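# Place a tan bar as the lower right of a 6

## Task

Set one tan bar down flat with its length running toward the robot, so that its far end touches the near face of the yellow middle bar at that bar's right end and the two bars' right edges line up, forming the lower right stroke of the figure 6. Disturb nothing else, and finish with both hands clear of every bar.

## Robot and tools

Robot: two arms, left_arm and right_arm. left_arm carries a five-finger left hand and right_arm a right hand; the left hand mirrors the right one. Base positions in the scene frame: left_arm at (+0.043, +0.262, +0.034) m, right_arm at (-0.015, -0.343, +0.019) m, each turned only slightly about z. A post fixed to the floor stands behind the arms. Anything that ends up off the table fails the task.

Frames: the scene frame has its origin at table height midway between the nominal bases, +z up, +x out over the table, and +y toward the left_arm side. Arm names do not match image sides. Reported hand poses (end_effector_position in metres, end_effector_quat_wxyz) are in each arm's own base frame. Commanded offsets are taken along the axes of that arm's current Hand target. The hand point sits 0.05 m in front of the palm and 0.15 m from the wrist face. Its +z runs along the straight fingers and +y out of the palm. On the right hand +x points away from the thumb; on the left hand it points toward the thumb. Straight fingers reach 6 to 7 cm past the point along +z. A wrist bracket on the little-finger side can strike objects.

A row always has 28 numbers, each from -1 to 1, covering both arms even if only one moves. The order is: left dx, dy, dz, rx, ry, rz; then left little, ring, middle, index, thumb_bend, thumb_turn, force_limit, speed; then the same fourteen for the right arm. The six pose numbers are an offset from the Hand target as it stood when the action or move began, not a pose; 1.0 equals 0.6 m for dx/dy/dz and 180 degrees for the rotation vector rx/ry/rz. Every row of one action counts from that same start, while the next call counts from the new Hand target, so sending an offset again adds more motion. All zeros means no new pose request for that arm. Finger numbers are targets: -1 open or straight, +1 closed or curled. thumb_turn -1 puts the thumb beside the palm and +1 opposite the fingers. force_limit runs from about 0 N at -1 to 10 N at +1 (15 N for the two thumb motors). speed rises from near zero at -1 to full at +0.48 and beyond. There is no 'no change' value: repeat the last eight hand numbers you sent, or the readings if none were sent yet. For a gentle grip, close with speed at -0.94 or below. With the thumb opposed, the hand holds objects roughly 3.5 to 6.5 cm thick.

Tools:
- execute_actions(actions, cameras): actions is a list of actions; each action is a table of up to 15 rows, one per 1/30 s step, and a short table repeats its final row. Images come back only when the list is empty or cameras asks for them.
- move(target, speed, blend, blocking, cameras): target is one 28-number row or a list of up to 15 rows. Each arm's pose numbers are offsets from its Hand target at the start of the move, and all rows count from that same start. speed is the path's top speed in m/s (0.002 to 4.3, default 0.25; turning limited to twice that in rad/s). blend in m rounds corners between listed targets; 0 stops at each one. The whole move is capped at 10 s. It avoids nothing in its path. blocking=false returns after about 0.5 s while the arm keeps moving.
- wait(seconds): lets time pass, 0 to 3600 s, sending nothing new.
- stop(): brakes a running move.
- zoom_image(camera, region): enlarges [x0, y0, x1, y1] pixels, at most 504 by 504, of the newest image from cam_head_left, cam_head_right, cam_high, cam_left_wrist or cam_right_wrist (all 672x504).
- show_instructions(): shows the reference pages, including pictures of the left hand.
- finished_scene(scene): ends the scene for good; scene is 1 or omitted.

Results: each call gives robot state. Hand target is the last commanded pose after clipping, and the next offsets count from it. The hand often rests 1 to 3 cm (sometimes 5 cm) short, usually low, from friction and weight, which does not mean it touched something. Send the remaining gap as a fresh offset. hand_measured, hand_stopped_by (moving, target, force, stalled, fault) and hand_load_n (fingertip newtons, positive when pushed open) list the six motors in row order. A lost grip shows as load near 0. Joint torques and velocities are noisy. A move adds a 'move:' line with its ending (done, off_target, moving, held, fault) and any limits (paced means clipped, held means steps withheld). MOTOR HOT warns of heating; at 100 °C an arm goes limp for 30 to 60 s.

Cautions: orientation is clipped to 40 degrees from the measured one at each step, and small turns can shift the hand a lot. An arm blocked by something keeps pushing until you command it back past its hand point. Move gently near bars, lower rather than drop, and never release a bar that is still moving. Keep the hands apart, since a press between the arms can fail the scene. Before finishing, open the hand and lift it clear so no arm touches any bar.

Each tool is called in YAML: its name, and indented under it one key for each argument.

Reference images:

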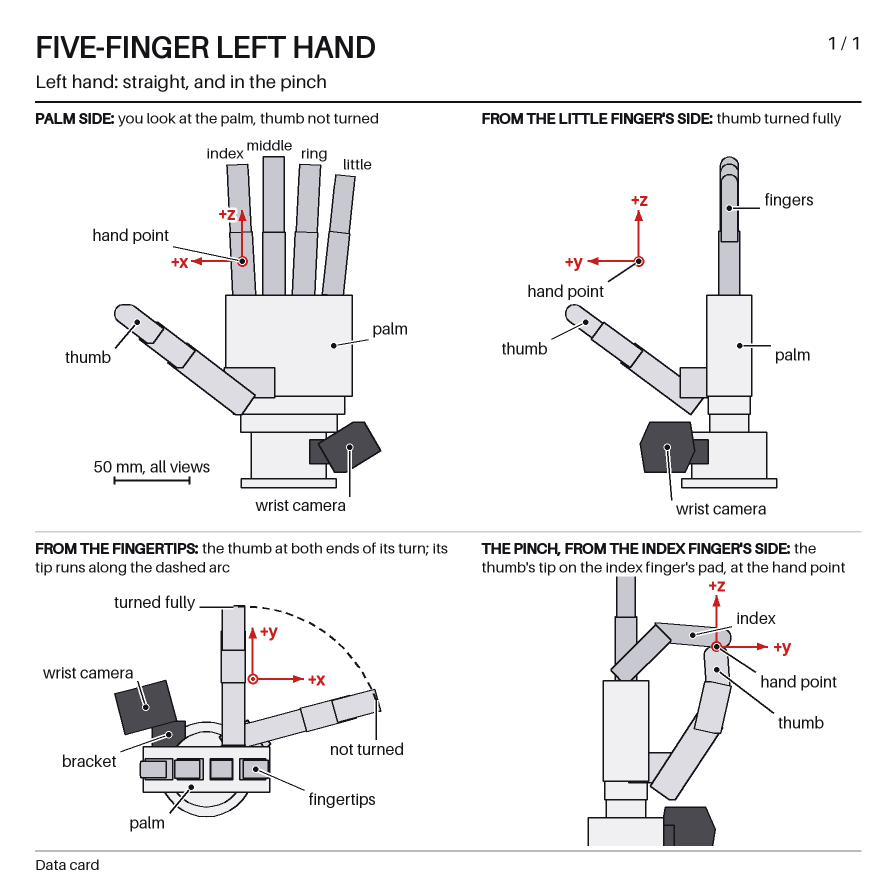

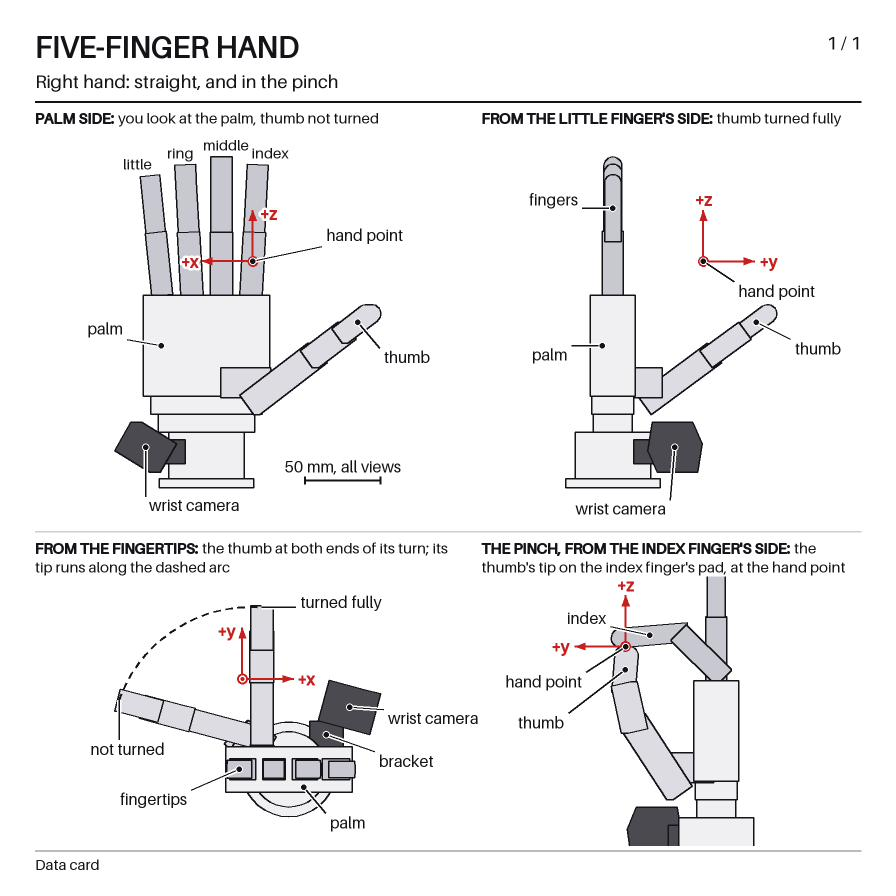

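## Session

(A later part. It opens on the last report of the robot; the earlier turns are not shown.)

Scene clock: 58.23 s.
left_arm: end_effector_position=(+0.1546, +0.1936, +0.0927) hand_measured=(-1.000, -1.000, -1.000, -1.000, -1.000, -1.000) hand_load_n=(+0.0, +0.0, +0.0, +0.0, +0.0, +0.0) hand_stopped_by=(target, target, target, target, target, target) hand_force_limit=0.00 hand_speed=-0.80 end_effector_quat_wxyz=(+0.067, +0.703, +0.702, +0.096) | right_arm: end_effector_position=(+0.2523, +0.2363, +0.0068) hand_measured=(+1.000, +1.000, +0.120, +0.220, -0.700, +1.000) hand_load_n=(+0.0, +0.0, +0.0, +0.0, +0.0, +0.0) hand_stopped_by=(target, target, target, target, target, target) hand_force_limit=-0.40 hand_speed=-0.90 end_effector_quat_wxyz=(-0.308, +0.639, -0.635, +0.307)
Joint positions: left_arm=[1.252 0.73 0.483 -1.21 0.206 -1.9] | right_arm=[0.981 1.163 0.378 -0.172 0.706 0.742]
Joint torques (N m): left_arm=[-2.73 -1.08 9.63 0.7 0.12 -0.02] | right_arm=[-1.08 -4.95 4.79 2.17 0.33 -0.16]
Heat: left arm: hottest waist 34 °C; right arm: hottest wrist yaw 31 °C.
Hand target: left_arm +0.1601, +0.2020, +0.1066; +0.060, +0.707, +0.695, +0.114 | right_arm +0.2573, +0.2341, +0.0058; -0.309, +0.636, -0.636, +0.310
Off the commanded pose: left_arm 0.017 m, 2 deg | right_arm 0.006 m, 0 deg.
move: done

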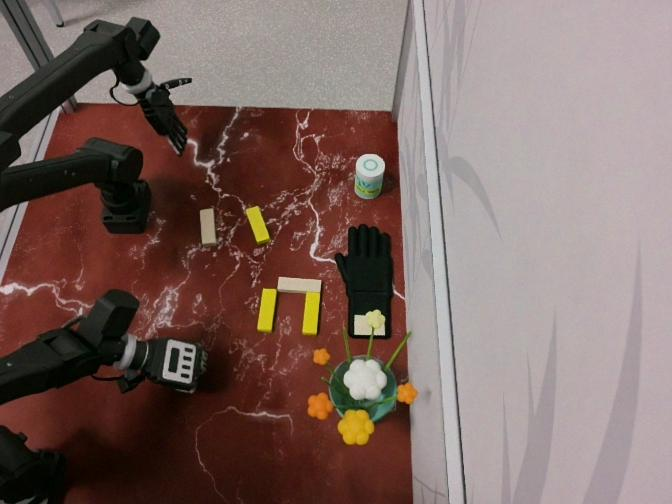

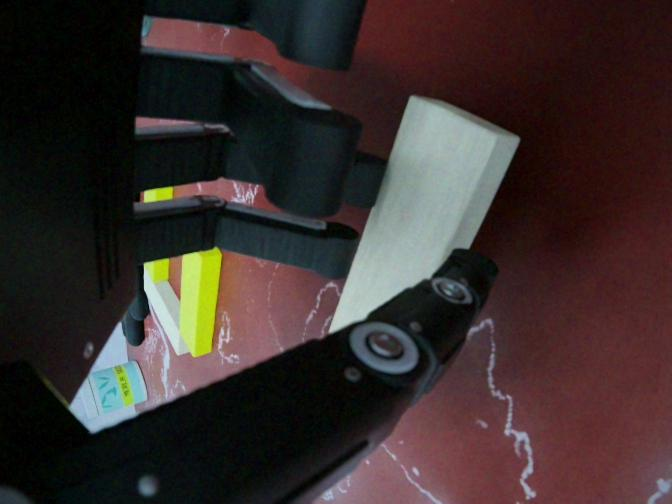

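move:
  target:
    - [0,0,0,0,0,0,-1,-1,-1,-1,-1,-1,0,-0.8, 0,0.005,0.004,0,0,0,1,1,0.12,0.22,-0.7,1,-0.4,-0.9]
    - [0,0,0,0,0,0,-1,-1,-1,-1,-1,-1,0,-0.8, 0,0.005,0.004,0,0,0,1,1,0.4,0.45,-0.35,1,-0.4,-0.92]
  speed: 0.06
  cameras: ["cam_high","cam_right_wrist"]

zoom_image:
  camera: "cam_high"
  region: [140, 310, 240, 400]

Scene clock: 62.40 s.
left_arm: end_effector_position=(+0.1546, +0.1936, +0.0927) hand_measured=(-1.000, -1.000, -1.000, -1.000, -1.000, -1.000) hand_load_n=(+0.0, +0.0, +0.0, +0.0, +0.0, +0.0) hand_stopped_by=(target, target, target, target, target, target) hand_force_limit=0.00 hand_speed=-0.80 end_effector_quat_wxyz=(+0.067, +0.703, +0.702, +0.096) | right_arm: end_effector_position=(+0.2537, +0.2375, +0.0048) hand_measured=(+1.000, +1.000, +0.400, +0.450, -0.402, +1.000) hand_load_n=(+0.0, +0.0, +0.0, +0.0, +4.0, +0.5) hand_stopped_by=(target, target, target, target, force, target) hand_force_limit=-0.40 hand_speed=-0.92 end_effector_quat_wxyz=(-0.310, +0.637, -0.636, +0.307)
Joint positions: left_arm=[1.252 0.73 0.483 -1.21 0.206 -1.9] | right_arm=[0.979 1.175 0.377 -0.153 0.706 0.742]
Joint torques (N m): left_arm=[-2.67 -1.03 9.62 0.73 0.13 -0.02] | right_arm=[-1.03 -5.01 4.48 2.15 0.33 -0.16]
Heat: left arm: hottest waist 34 °C; right arm: hottest wrist yaw 31 °C.
Hand target: left_arm +0.1601, +0.2020, +0.1066; +0.060, +0.707, +0.695, +0.114 | right_arm +0.2574, +0.2341, +0.0020; -0.309, +0.636, -0.636, +0.310
Off the commanded pose: left_arm 0.017 m, 2 deg | right_arm 0.006 m, 0 deg.
move: done

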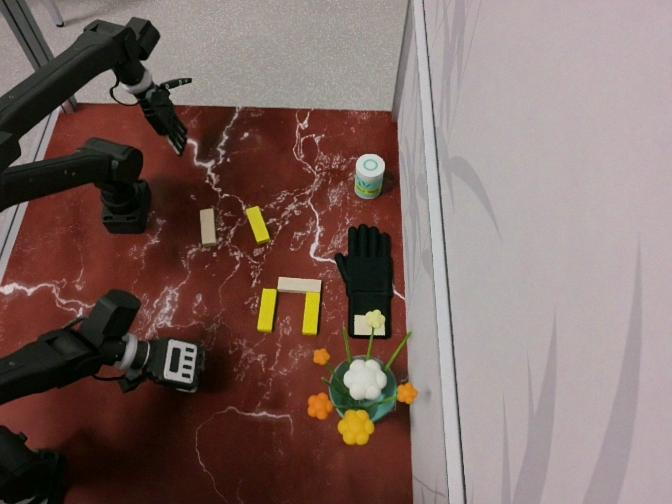

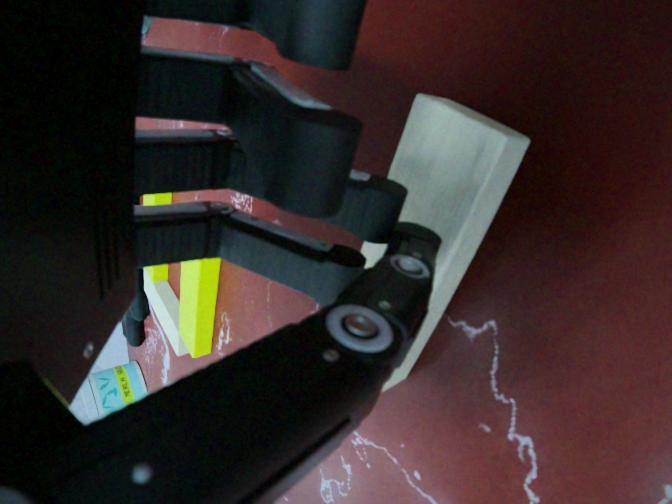

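Scaled by 5.040.

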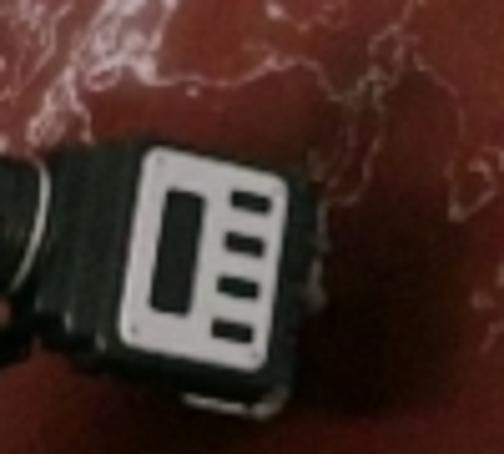

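move:
  target:
    - [0,0,0,0,0,0,-1,-1,-1,-1,-1,-1,0,-0.8, 0,0,0,0,0,0,1,1,-0.12,0.0,-1,1,-0.2,-0.5]
    - [0,0,0,0,0,0,-1,-1,-1,-1,-1,-1,0,-0.8, 0,-0.0946,-0.074,0,0,0,1,1,-0.12,0.0,-1,1,-0.2,-0.7]
  speed: 0.1
  cameras: ["cam_high","cam_head_left","cam_right_wrist"]

zoom_image:
  camera: "cam_high"
  region: [140, 310, 240, 400]

Scene clock: 67.07 s.
left_arm: end_effector_position=(+0.1546, +0.1936, +0.0927) hand_measured=(-1.000, -1.000, -1.000, -1.000, -1.000, -1.000) hand_load_n=(+0.0, +0.0, +0.0, +0.0, +0.0, +0.0) hand_stopped_by=(target, target, target, target, target, target) hand_force_limit=0.00 hand_speed=-0.80 end_effector_quat_wxyz=(+0.067, +0.703, +0.702, +0.096) | right_arm: end_effector_position=(+0.2431, +0.2206, +0.0484) hand_measured=(+1.000, +1.000, -0.120, +0.000, -1.000, +1.000) hand_load_n=(+0.0, +0.5, +0.0, +0.0, +0.0, +0.0) hand_stopped_by=(target, target, target, target, target, target) hand_force_limit=-0.20 hand_speed=-0.70 end_effector_quat_wxyz=(-0.288, +0.648, -0.632, +0.312)
Joint positions: left_arm=[1.252 0.73 0.483 -1.21 0.206 -1.9] | right_arm=[0.978 0.996 0.435 -0.437 0.706 0.736]
Joint torques (N m): left_arm=[-2.67 -1.08 9.63 0.75 0.13 -0.01] | right_arm=[-0.85 -5.66 9.42 0.7 0.39 -0.11]
Heat: left arm: hottest waist 34 °C; right arm: hottest wrist yaw 31 °C.
Hand target: left_arm +0.1601, +0.2020, +0.1066; +0.060, +0.707, +0.695, +0.114 | right_arm +0.2574, +0.2342, +0.0741; -0.309, +0.636, -0.636, +0.310
Off the commanded pose: left_arm 0.017 m, 2 deg | right_arm 0.032 m, 3 deg.
move: off_target (right_arm); target 2's new numbers were sent with right_arm's hand 0.032 m and 3 deg from that target
Images, in order (width x height): cam_head_left 672x504, cam_high 672x504, cam_right_wrist 672x504.

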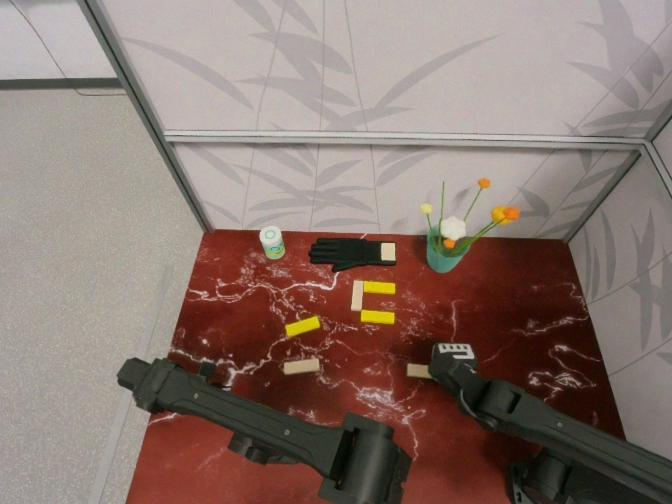

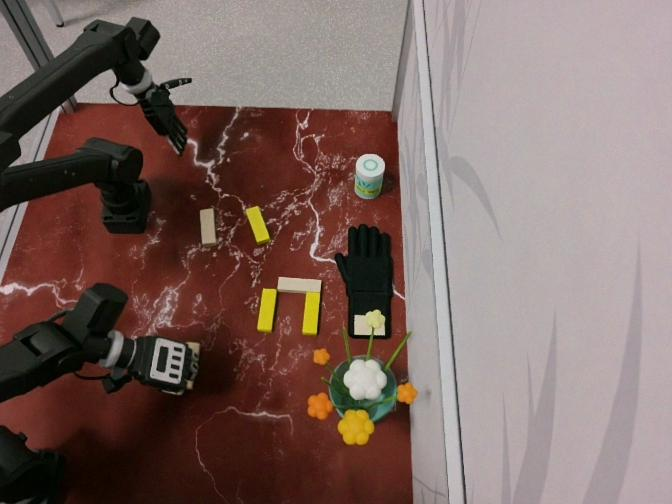

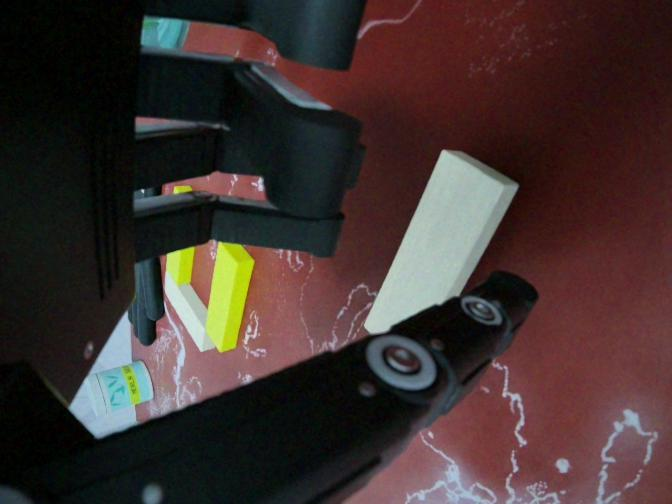

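Scaled by 5.040.

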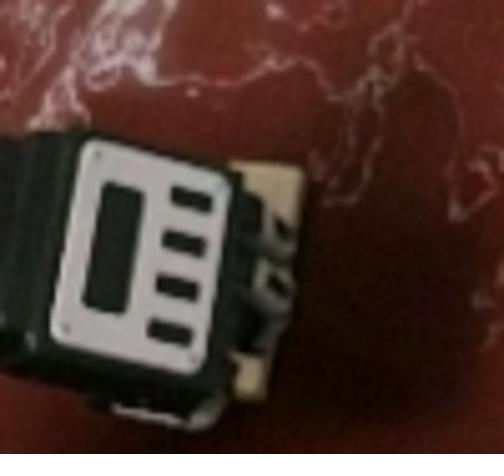

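move:
  target: [0,0,0,0,0,0,-1,-1,-1,-1,-1,-1,0,-0.8, 0,0.0814,0.0637,0,0,0,1,1,-0.12,0.0,-1,1,-0.2,-0.7]
  speed: 0.08
  cameras: ["cam_high","cam_right_wrist"]

zoom_image:
  camera: "cam_high"
  region: [140, 310, 240, 400]

Scene clock: 69.83 s.
left_arm: end_effector_position=(+0.1546, +0.1936, +0.0927) hand_measured=(-1.000, -1.000, -1.000, -1.000, -1.000, -1.000) hand_load_n=(+0.0, +0.0, +0.0, +0.0, +0.0, +0.0) hand_stopped_by=(target, target, target, target, target, target) hand_force_limit=0.00 hand_speed=-0.80 end_effector_quat_wxyz=(+0.067, +0.703, +0.702, +0.096) | right_arm: end_effector_position=(+0.2530, +0.2352, +0.0131) hand_measured=(+1.000, +1.000, -0.120, +0.000, -1.000, +1.000) hand_load_n=(+0.5, +0.0, +0.0, +0.0, +0.0, +0.0) hand_stopped_by=(target, target, target, target, target, target) hand_force_limit=-0.20 hand_speed=-0.70 end_effector_quat_wxyz=(-0.307, +0.639, -0.634, +0.308)
Joint positions: left_arm=[1.252 0.73 0.483 -1.21 0.206 -1.9] | right_arm=[0.978 1.141 0.388 -0.202 0.706 0.736]
Joint torques (N m): left_arm=[-2.73 -1.03 9.62 0.73 0.12 -0.02] | right_arm=[-0.79 -4.84 4.93 2.18 0.37 -0.1]
Heat: left arm: hottest waist 34 °C; right arm: hottest wrist yaw 31 °C.
Hand target: left_arm +0.1601, +0.2020, +0.1066; +0.060, +0.707, +0.695, +0.114 | right_arm +0.2574, +0.2341, +0.0120; -0.309, +0.636, -0.636, +0.310
Off the commanded pose: left_arm 0.017 m, 2 deg | right_arm 0.005 m, 1 deg.
move: done

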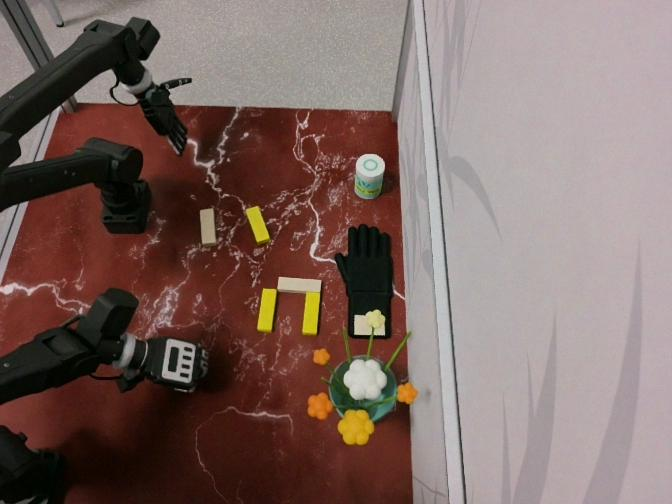

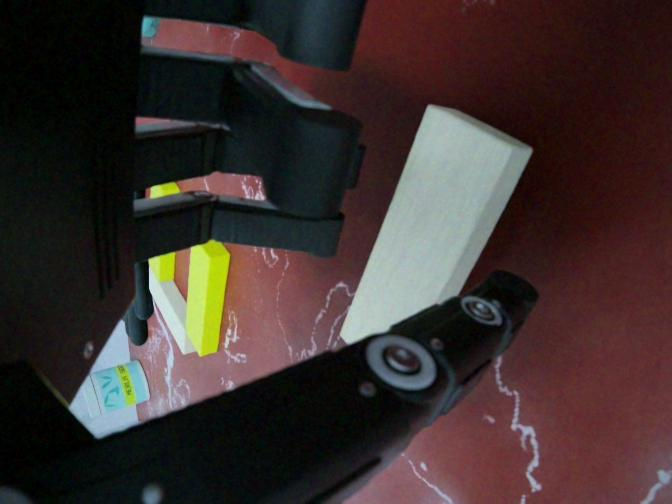

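Scaled by 5.040.

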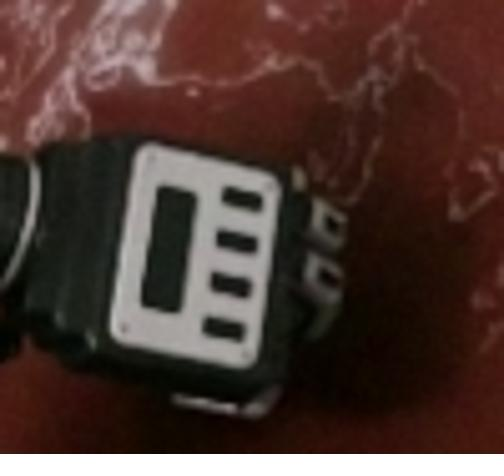

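move:
  target: [0,0,0,0,0,0,-1,-1,-1,-1,-1,-1,0,-0.8, 0,-0.033,-0.017,0,0.026,0.021,1,1,-0.12,0.0,-1,1,-0.2,-0.7]
  speed: 0.08
  cameras: ["cam_high","cam_right_wrist"]

zoom_image:
  camera: "cam_high"
  region: [140, 310, 240, 400]

Scene clock: 71.83 s.
left_arm: end_effector_position=(+0.1546, +0.1936, +0.0927) hand_measured=(-1.000, -1.000, -1.000, -1.000, -1.000, -1.000) hand_load_n=(+0.0, +0.0, +0.0, +0.0, -0.5, +0.0) hand_stopped_by=(target, target, target, target, target, target) hand_force_limit=0.00 hand_speed=-0.80 end_effector_quat_wxyz=(+0.067, +0.703, +0.702, +0.096) | right_arm: end_effector_position=(+0.2494, +0.2142, +0.0109) hand_measured=(+1.000, +1.000, -0.120, +0.000, -1.000, +1.000) hand_load_n=(+0.0, +0.0, +0.0, +0.0, +0.0, +0.0) hand_stopped_by=(target, target, target, target, target, target) hand_force_limit=-0.20 hand_speed=-0.70 end_effector_quat_wxyz=(-0.268, +0.614, -0.666, +0.329)
Joint positions: left_arm=[1.252 0.73 0.483 -1.21 0.206 -1.9] | right_arm=[0.978 1.141 0.412 -0.36 0.763 0.862]
Joint torques (N m): left_arm=[-2.73 -1.08 9.66 0.72 0.12 -0.03] | right_arm=[0.62 -6.71 8.42 0.55 0.83 0.08]
Heat: left arm: hottest waist 34 °C; right arm: hottest wrist yaw 31 °C.
Hand target: left_arm +0.1601, +0.2020, +0.1066; +0.060, +0.707, +0.695, +0.114 | right_arm +0.2616, +0.2341, +0.0339; -0.293, +0.601, -0.668, +0.325
Off the commanded pose: left_arm 0.017 m, 2 deg | right_arm 0.033 m, 3 deg.
move: off_target (right_arm)

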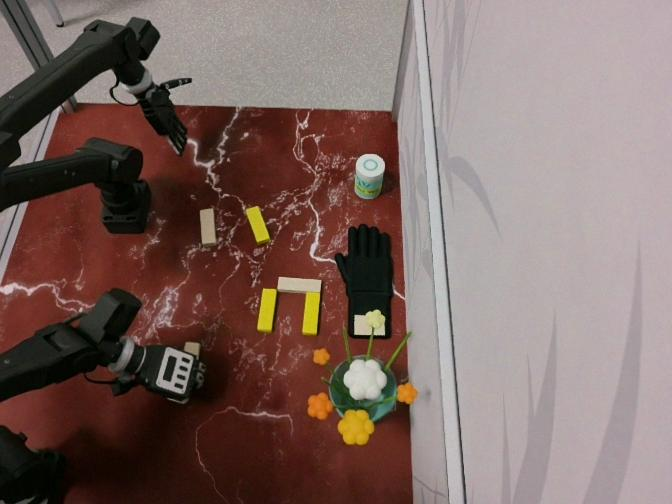

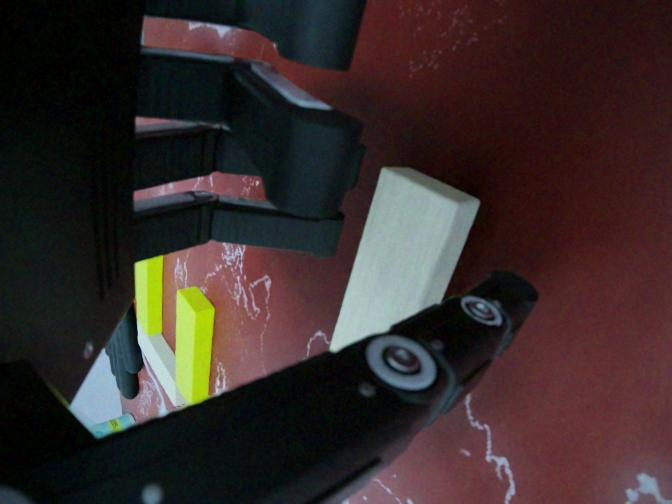

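Scaled by 5.040.

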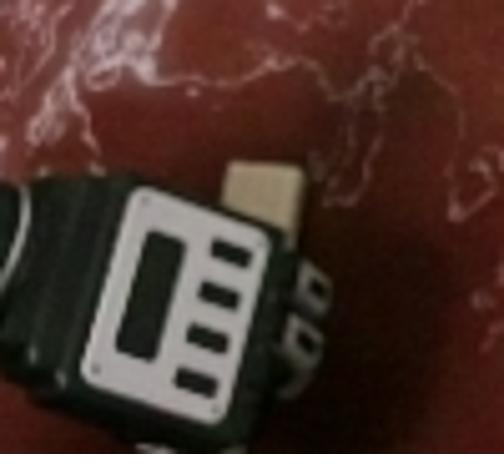

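move:
  target: [0,0,0,0,0,0,-1,-1,-1,-1,-1,-1,0,-0.8, -0.02,0.009,0.0045,0,0,0,1,1,-0.12,0.0,-1,1,-0.2,-0.7]
  speed: 0.08
  cameras: ["cam_high","cam_right_wrist"]

zoom_image:
  camera: "cam_high"
  region: [140, 310, 240, 400]

Scene clock: 73.30 s.
left_arm: end_effector_position=(+0.1546, +0.1936, +0.0927) hand_measured=(-1.000, -1.000, -1.000, -1.000, -1.000, -1.000) hand_load_n=(+0.0, +0.0, +0.0, +0.0, +0.0, +0.0) hand_stopped_by=(target, target, target, target, target, target) hand_force_limit=0.00 hand_speed=-0.80 end_effector_quat_wxyz=(+0.067, +0.703, +0.702, +0.096) | right_arm: end_effector_position=(+0.2502, +0.2244, +0.0110) hand_measured=(+1.000, +1.000, -0.120, +0.000, -1.000, +1.000) hand_load_n=(+0.0, +0.0, +0.0, +0.0, +0.0, +0.0) hand_stopped_by=(target, target, target, target, target, target) hand_force_limit=-0.20 hand_speed=-0.70 end_effector_quat_wxyz=(+0.272, -0.611, +0.667, -0.328)
Joint positions: left_arm=[1.252 0.73 0.483 -1.21 0.206 -1.9] | right_arm=[0.999 1.171 0.431 -0.36 0.775 0.893]
Joint torques (N m): left_arm=[-2.61 -1.03 9.63 0.69 0.12 -0.02] | right_arm=[0.56 -5.13 8.34 0.99 0.84 0.06]
Heat: left arm: hottest waist 34 °C; right arm: hottest wrist yaw 31 °C.
Hand target: left_arm +0.1601, +0.2020, +0.1066; +0.060, +0.707, +0.695, +0.114 | right_arm +0.2616, +0.2462, +0.0280; +0.293, -0.601, +0.668, -0.325
Off the commanded pose: left_arm 0.017 m, 2 deg | right_arm 0.030 m, 3 deg.
move: off_target (right_arm)

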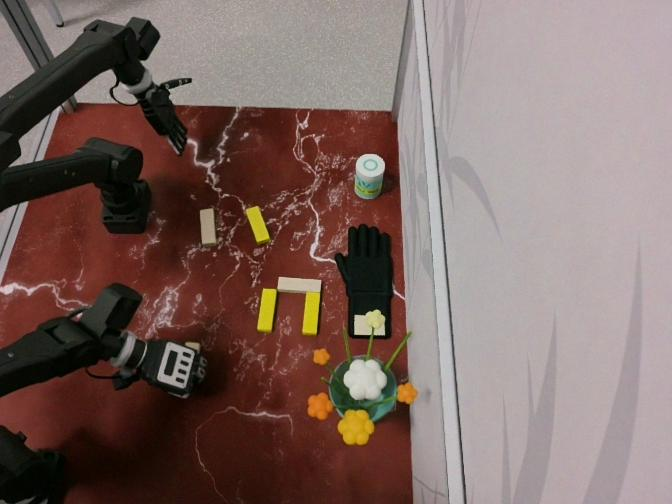

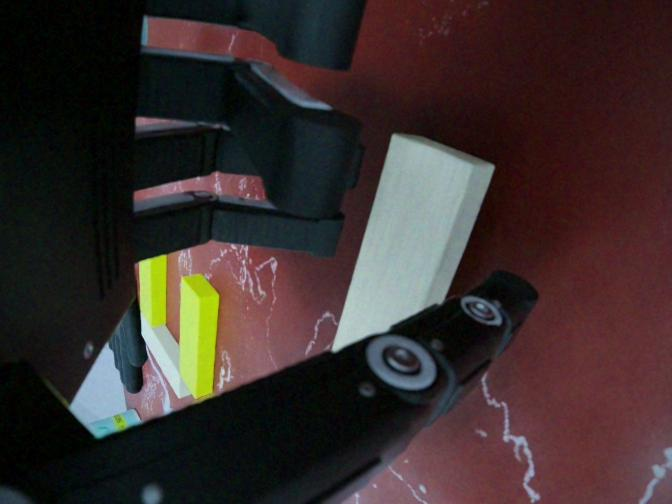

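Scaled by 5.040.

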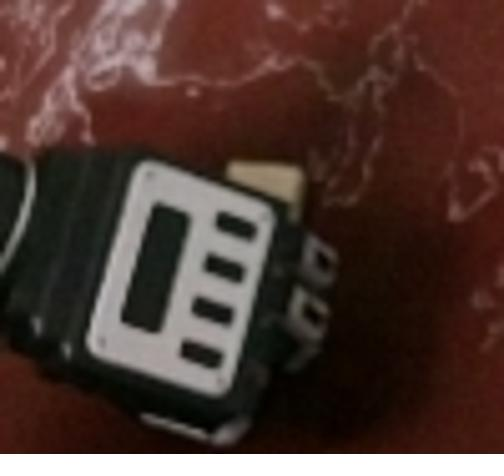

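move:
  target: [0,0,0,0,0,0,-1,-1,-1,-1,-1,-1,0,-0.8, 0.013,0.030,0.0295,0,0,0,1,1,-0.12,0.0,-1,1,-0.2,-0.7]
  speed: 0.06
  cameras: ["cam_high","cam_right_wrist"]

zoom_image:
  camera: "cam_high"
  region: [140, 310, 240, 400]

Scene clock: 75.43 s.
left_arm: end_effector_position=(+0.1546, +0.1936, +0.0927) hand_measured=(-1.000, -1.000, -1.000, -1.000, -1.000, -1.000) hand_load_n=(+0.0, +0.0, +0.0, +0.0, +0.0, +0.0) hand_stopped_by=(target, target, target, target, target, target) hand_force_limit=0.00 hand_speed=-0.80 end_effector_quat_wxyz=(+0.067, +0.703, +0.702, +0.096) | right_arm: end_effector_position=(+0.2599, +0.2394, +0.0047) hand_measured=(+1.000, +1.000, -0.120, +0.000, -1.000, +1.000) hand_load_n=(+0.0, +0.0, +0.0, +0.0, +0.0, +0.0) hand_stopped_by=(target, target, target, target, target, target) hand_force_limit=-0.20 hand_speed=-0.70 end_effector_quat_wxyz=(+0.293, -0.602, +0.669, -0.323)
Joint positions: left_arm=[1.252 0.73 0.483 -1.21 0.206 -1.9] | right_arm=[0.999 1.229 0.431 -0.253 0.775 0.89]
Joint torques (N m): left_arm=[-2.78 -1.03 9.65 0.73 0.12 -0.02] | right_arm=[-0.97 -5.77 4.63 1.98 0.42 -0.17]
Heat: left arm: hottest waist 34 °C; right arm: hottest wrist yaw 31 °C.
Hand target: left_arm +0.1601, +0.2020, +0.1066; +0.060, +0.707, +0.695, +0.114 | right_arm +0.2636, +0.2382, +0.0029; +0.293, -0.601, +0.668, -0.325
Off the commanded pose: left_arm 0.017 m, 2 deg | right_arm 0.004 m, 0 deg.
move: done

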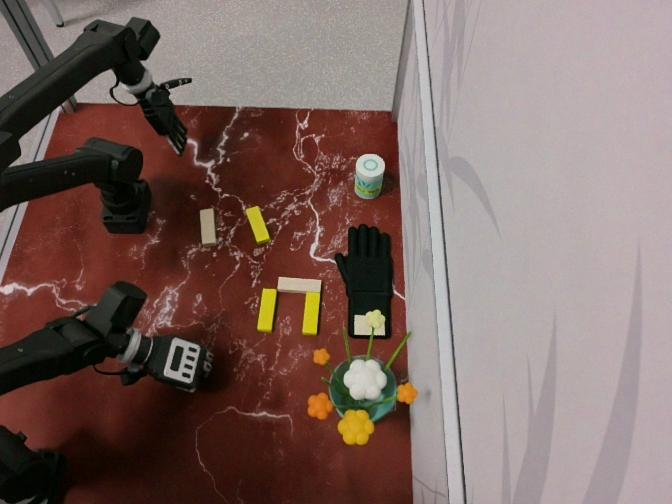

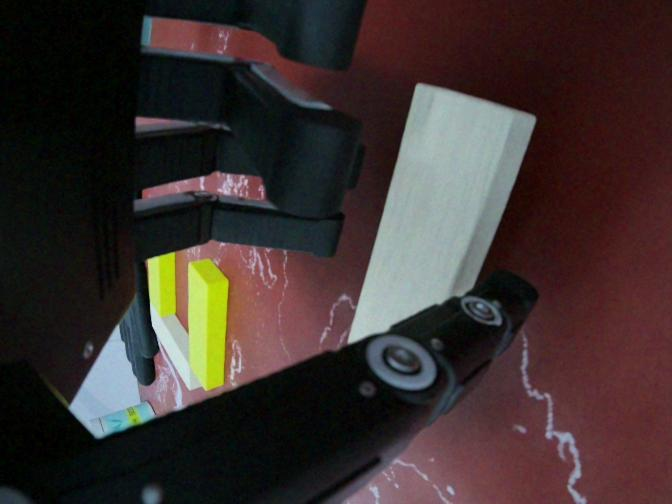

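Scaled by 5.040.

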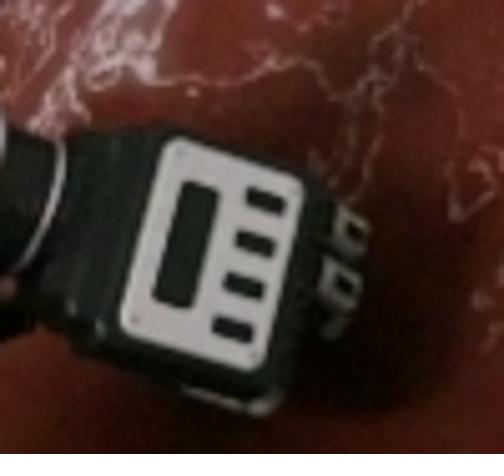

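move:
  target: [0,0,0,0,0,0,-1,-1,-1,-1,-1,-1,0,-0.8, 0.0016,0.009,-0.0117,0,0,0,1,1,-0.12,0.0,-1,1,-0.2,-0.7]
  speed: 0.06
  cameras: ["cam_high","cam_right_wrist"]

zoom_image:
  camera: "cam_high"
  region: [140, 310, 240, 400]

Scene clock: 76.70 s.
left_arm: end_effector_position=(+0.1546, +0.1936, +0.0927) hand_measured=(-1.000, -1.000, -1.000, -1.000, -1.000, -1.000) hand_load_n=(+0.0, +0.0, +0.0, +0.0, +0.0, +0.0) hand_stopped_by=(target, target, target, target, target, target) hand_force_limit=0.00 hand_speed=-0.80 end_effector_quat_wxyz=(+0.067, +0.703, +0.702, +0.096) | right_arm: end_effector_position=(+0.2585, +0.2373, +0.0028) hand_measured=(+1.000, +1.000, -0.120, +0.000, -1.000, +1.000) hand_load_n=(+0.0, +0.0, -0.5, +0.0, +0.0, +0.0) hand_stopped_by=(target, target, target, target, target, target) hand_force_limit=-0.20 hand_speed=-0.70 end_effector_quat_wxyz=(+0.292, -0.600, +0.671, -0.323)
Joint positions: left_arm=[1.252 0.73 0.483 -1.21 0.206 -1.9] | right_arm=[1.001 1.229 0.424 -0.253 0.778 0.899]
Joint torques (N m): left_arm=[-2.67 -1.14 9.65 0.72 0.13 -0.02] | right_arm=[0.67 -6.83 4.56 0.64 0.82 0.08]
Heat: left arm: hottest waist 34 °C; right arm: hottest wrist yaw 31 °C.
Hand target: left_arm +0.1601, +0.2020, +0.1066; +0.060, +0.707, +0.695, +0.114 | right_arm +0.2547, +0.2381, +0.0030; +0.293, -0.601, +0.668, -0.325
Off the commanded pose: left_arm 0.017 m, 2 deg | right_arm 0.004 m, 0 deg.
move: done

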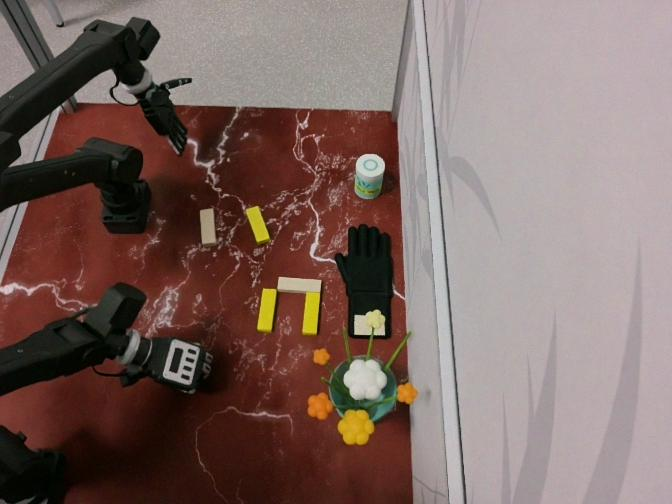

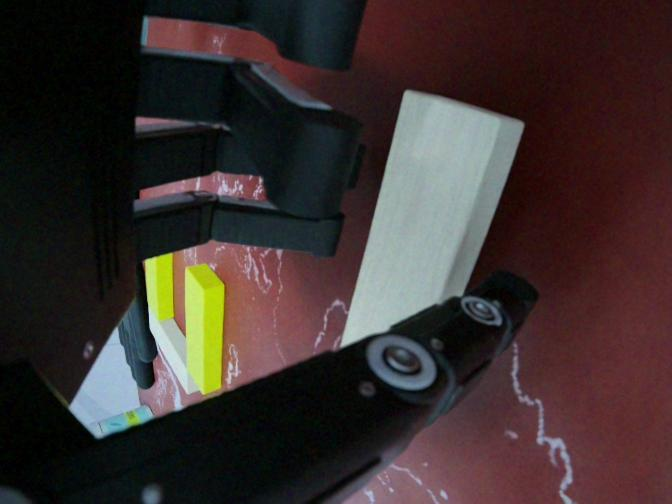

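Scaled by 5.040.

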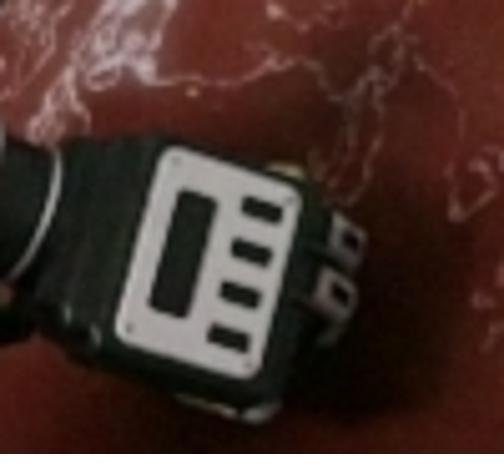

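move:
  target: [0,0,0,0,0,0,-1,-1,-1,-1,-1,-1,0,-0.8, 0.0011,0.006,-0.0078,0,0,0,1,1,-0.12,0.0,-1,1,-0.2,-0.7]
  speed: 0.06
  cameras: ["cam_high","cam_right_wrist"]

zoom_image:
  camera: "cam_high"
  region: [140, 310, 240, 400]

Scene clock: 77.93 s.
left_arm: end_effector_position=(+0.1546, +0.1936, +0.0927) hand_measured=(-1.000, -1.000, -1.000, -1.000, -1.000, -1.000) hand_load_n=(+0.0, +0.0, +0.0, +0.0, +0.0, +0.0) hand_stopped_by=(target, target, target, target, target, target) hand_force_limit=0.00 hand_speed=-0.80 end_effector_quat_wxyz=(+0.067, +0.703, +0.702, +0.096) | right_arm: end_effector_position=(+0.2517, +0.2363, +0.0000) hand_measured=(+1.000, +1.000, -0.120, +0.000, -1.000, +1.000) hand_load_n=(+0.0, +0.0, +0.0, +0.0, +0.0, +0.0) hand_stopped_by=(target, target, target, target, target, target) hand_force_limit=-0.20 hand_speed=-0.70 end_effector_quat_wxyz=(+0.288, -0.602, +0.671, -0.324)
Joint positions: left_arm=[1.252 0.73 0.483 -1.21 0.206 -1.9] | right_arm=[1.021 1.229 0.42 -0.275 0.787 0.923]
Joint torques (N m): left_arm=[-2.67 -0.97 9.65 0.73 0.13 -0.02] | right_arm=[0.56 -7.47 4.53 0.55 0.84 0.05]
Heat: left arm: hottest waist 34 °C; right arm: hottest wrist yaw 31 °C.
Hand target: left_arm +0.1601, +0.2020, +0.1066; +0.060, +0.707, +0.695, +0.114 | right_arm +0.2488, +0.2381, +0.0031; +0.293, -0.601, +0.668, -0.325
Off the commanded pose: left_arm 0.017 m, 2 deg | right_arm 0.005 m, 1 deg.
move: done

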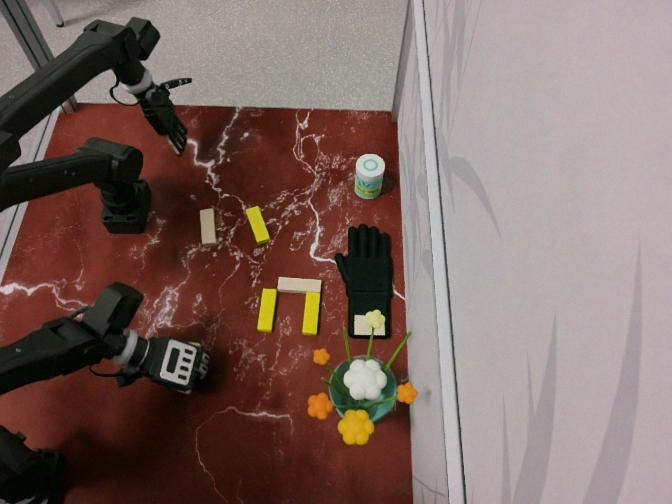

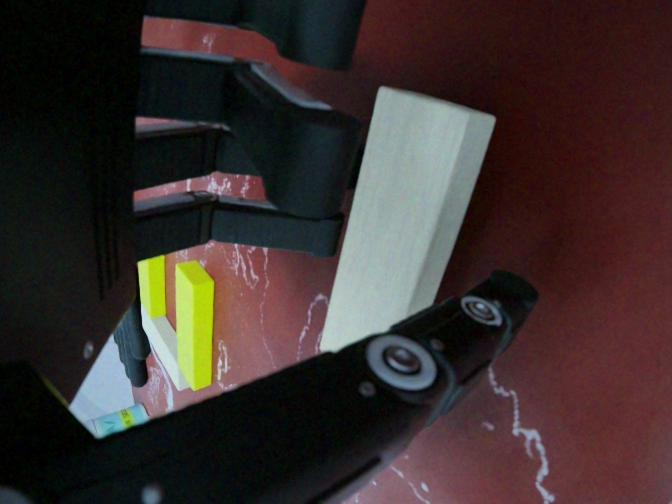

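Scaled by 5.040.

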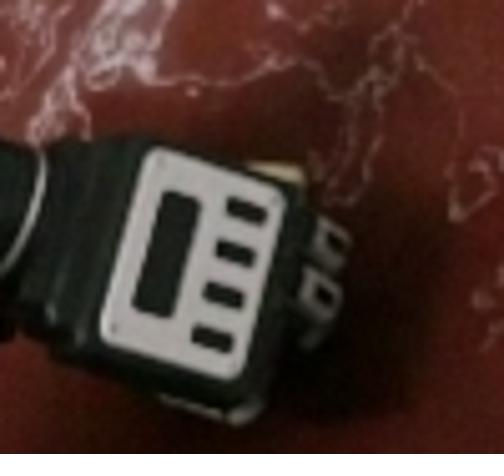

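move:
  target: [0,0,0,0,0,0,-1,-1,-1,-1,-1,-1,0,-0.8, 0,0.013,0.010,0,0,0,1,1,-0.12,0.0,-1,1,-0.2,-0.7]
  speed: 0.04
  cameras: ["cam_high","cam_right_wrist"]

zoom_image:
  camera: "cam_high"
  region: [140, 310, 240, 400]

Scene clock: 79.03 s.
left_arm: end_effector_position=(+0.1546, +0.1936, +0.0927) hand_measured=(-1.000, -1.000, -1.000, -1.000, -1.000, -1.000) hand_load_n=(+0.0, -0.5, +0.0, +0.0, +0.0, +0.0) hand_stopped_by=(target, target, target, target, target, target) hand_force_limit=0.00 hand_speed=-0.80 end_effector_quat_wxyz=(+0.067, +0.703, +0.702, +0.096) | right_arm: end_effector_position=(+0.2509, +0.2336, -0.0033) hand_measured=(+1.000, +1.000, -0.120, +0.000, -1.000, +1.000) hand_load_n=(+0.0, +0.0, -2.5, +0.0, +0.0, +0.0) hand_stopped_by=(target, target, target, target, target, target) hand_force_limit=-0.20 hand_speed=-0.70 end_effector_quat_wxyz=(+0.286, -0.604, +0.668, -0.328)
Joint positions: left_arm=[1.252 0.73 0.483 -1.21 0.206 -1.9] | right_arm=[1.022 1.235 0.412 -0.264 0.793 0.917]
Joint torques (N m): left_arm=[-2.73 -1.2 9.65 0.72 0.12 -0.02] | right_arm=[0.62 -5.07 4.22 2 0.68 0.07]
Heat: left arm: hottest waist 34 °C; right arm: hottest wrist yaw 31 °C.
Hand target: left_arm +0.1601, +0.2020, +0.1066; +0.060, +0.707, +0.695, +0.114 | right_arm +0.2487, +0.2381, -0.0068; +0.293, -0.601, +0.668, -0.325
Off the commanded pose: left_arm 0.017 m, 2 deg | right_arm 0.006 m, 1 deg.
move: done

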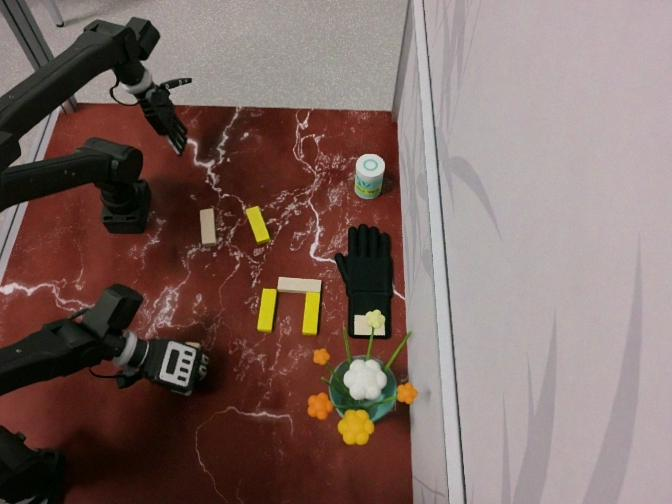

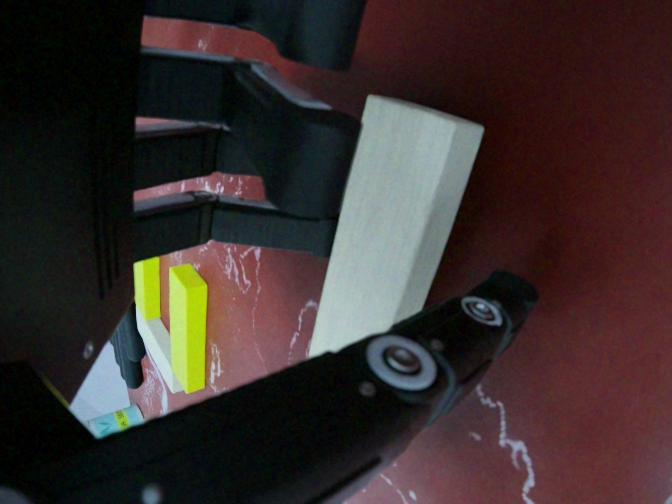

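Scaled by 5.040.

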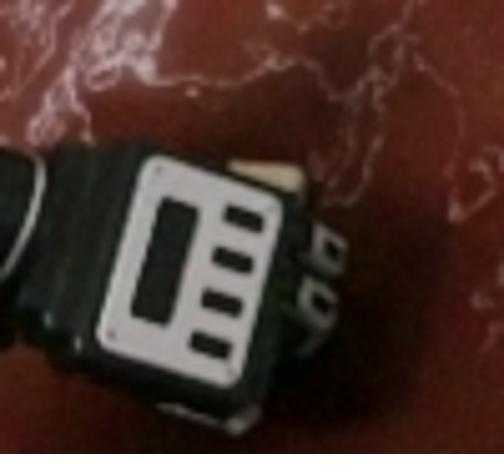

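move:
  target:
    - [0,0,0,0,0,0,-1,-1,-1,-1,-1,-1,0,-0.8, 0,-0.005,-0.004,0,0,0,1,1,-0.12,0.0,-0.85,1,-0.4,-0.88]
    - [0,0,0,0,0,0,-1,-1,-1,-1,-1,-1,0,-0.8, 0,-0.005,-0.004,0,0,0,1,1,0.03,0.12,-0.75,1,-0.4,-0.93]
  speed: 0.04
  cameras: ["cam_high","cam_right_wrist"]

zoom_image:
  camera: "cam_high"
  region: [140, 310, 240, 400]

Scene clock: 82.87 s.
left_arm: end_effector_position=(+0.1546, +0.1936, +0.0927) hand_measured=(-1.000, -1.000, -1.000, -1.000, -1.000, -1.000) hand_load_n=(+0.0, +0.0, +0.0, +0.0, +0.0, +0.0) hand_stopped_by=(target, target, target, target, target, target) hand_force_limit=0.00 hand_speed=-0.80 end_effector_quat_wxyz=(+0.067, +0.703, +0.702, +0.096) | right_arm: end_effector_position=(+0.2511, +0.2342, -0.0031) hand_measured=(+1.000, +1.000, +0.030, +0.120, -0.750, +1.000) hand_load_n=(+0.0, +0.0, +0.0, +0.0, +0.0, +0.0) hand_stopped_by=(target, target, target, target, target, target) hand_force_limit=-0.40 hand_speed=-0.93 end_effector_quat_wxyz=(+0.288, -0.600, +0.671, -0.327)
Joint positions: left_arm=[1.252 0.73 0.483 -1.21 0.206 -1.9] | right_arm=[1.022 1.235 0.412 -0.264 0.793 0.927]
Joint torques (N m): left_arm=[-2.67 -0.97 9.63 0.72 0.12 -0.02] | right_arm=[0.62 -6.18 4.52 1.25 0.66 0.07]
Heat: left arm: hottest waist 34 °C; right arm: hottest wrist yaw 31 °C.
Hand target: left_arm +0.1601, +0.2020, +0.1066; +0.060, +0.707, +0.695, +0.114 | right_arm +0.2487, +0.2381, -0.0029; +0.293, -0.601, +0.668, -0.325
Off the commanded pose: left_arm 0.017 m, 2 deg | right_arm 0.005 m, 1 deg.
move: done

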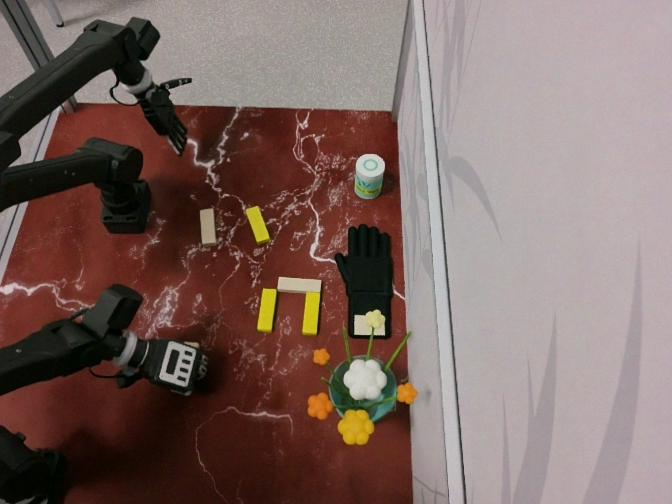

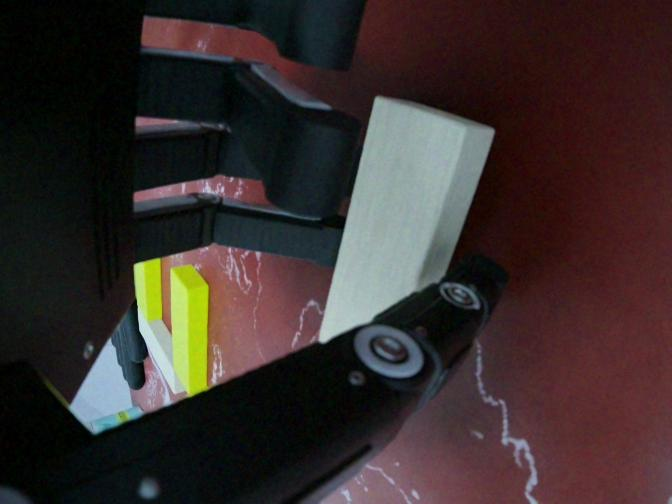

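Scaled by 5.040.

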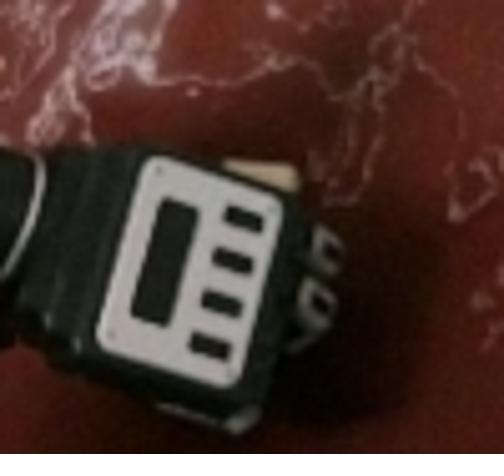

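move:
  target: [0,0,0,0,0,0,-1,-1,-1,-1,-1,-1,0,-0.8, 0,0,0,0,0,0,1,1,0.25,0.3,-0.4,1,-0.4,-0.92]
  speed: 0.04
  cameras: ["cam_high","cam_right_wrist"]

zoom_image:
  camera: "cam_high"
  region: [140, 310, 240, 400]

Scene clock: 84.20 s.
left_arm: end_effector_position=(+0.1546, +0.1936, +0.0927) hand_measured=(-1.000, -1.000, -1.000, -1.000, -1.000, -1.000) hand_load_n=(+0.0, +0.0, +0.0, +0.0, +0.0, +0.0) hand_stopped_by=(target, target, target, target, target, target) hand_force_limit=0.00 hand_speed=-0.80 end_effector_quat_wxyz=(+0.067, +0.703, +0.702, +0.096) | right_arm: end_effector_position=(+0.2511, +0.2342, -0.0031) hand_measured=(+1.000, +1.000, +0.162, +0.230, -0.688, +1.000) hand_load_n=(+0.0, +0.0, +3.0, +2.5, +5.0, +0.0) hand_stopped_by=(target, target, force, force, force, target) hand_force_limit=-0.40 hand_speed=-0.92 end_effector_quat_wxyz=(+0.288, -0.600, +0.671, -0.327)
Joint positions: left_arm=[1.252 0.73 0.483 -1.21 0.206 -1.9] | right_arm=[1.022 1.235 0.412 -0.264 0.793 0.927]
Joint torques (N m): left_arm=[-2.73 -1.08 9.61 0.73 0.13 -0.02] | right_arm=[0.62 -6.18 4.52 1.25 0.67 0.07]
Heat: left arm: hottest waist 34 °C; right arm: hottest wrist yaw 31 °C.
Hand target: left_arm +0.1601, +0.2020, +0.1066; +0.060, +0.707, +0.695, +0.114 | right_arm +0.2487, +0.2381, -0.0029; +0.293, -0.601, +0.668, -0.325
Off the commanded pose: left_arm 0.017 m, 2 deg | right_arm 0.005 m, 1 deg.
move: done

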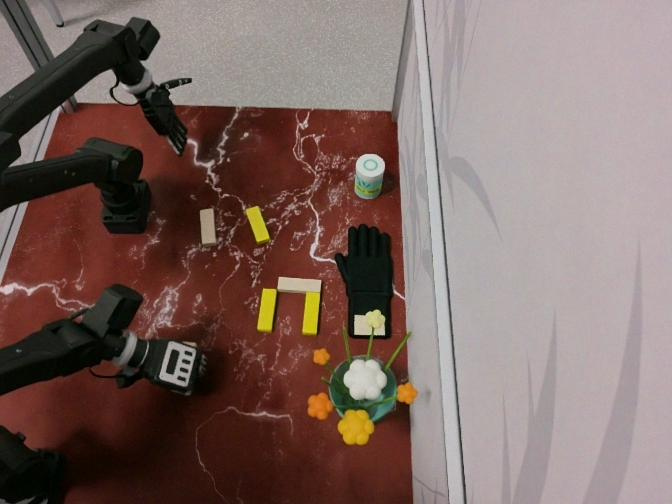

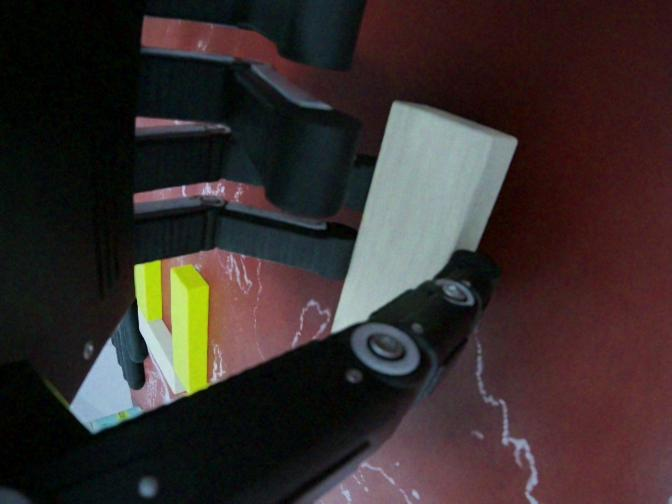

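Scaled by 5.040.

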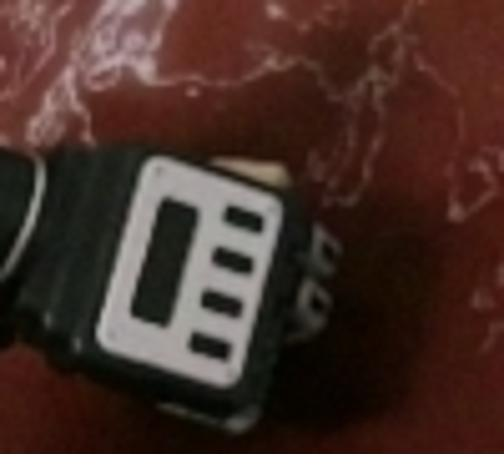

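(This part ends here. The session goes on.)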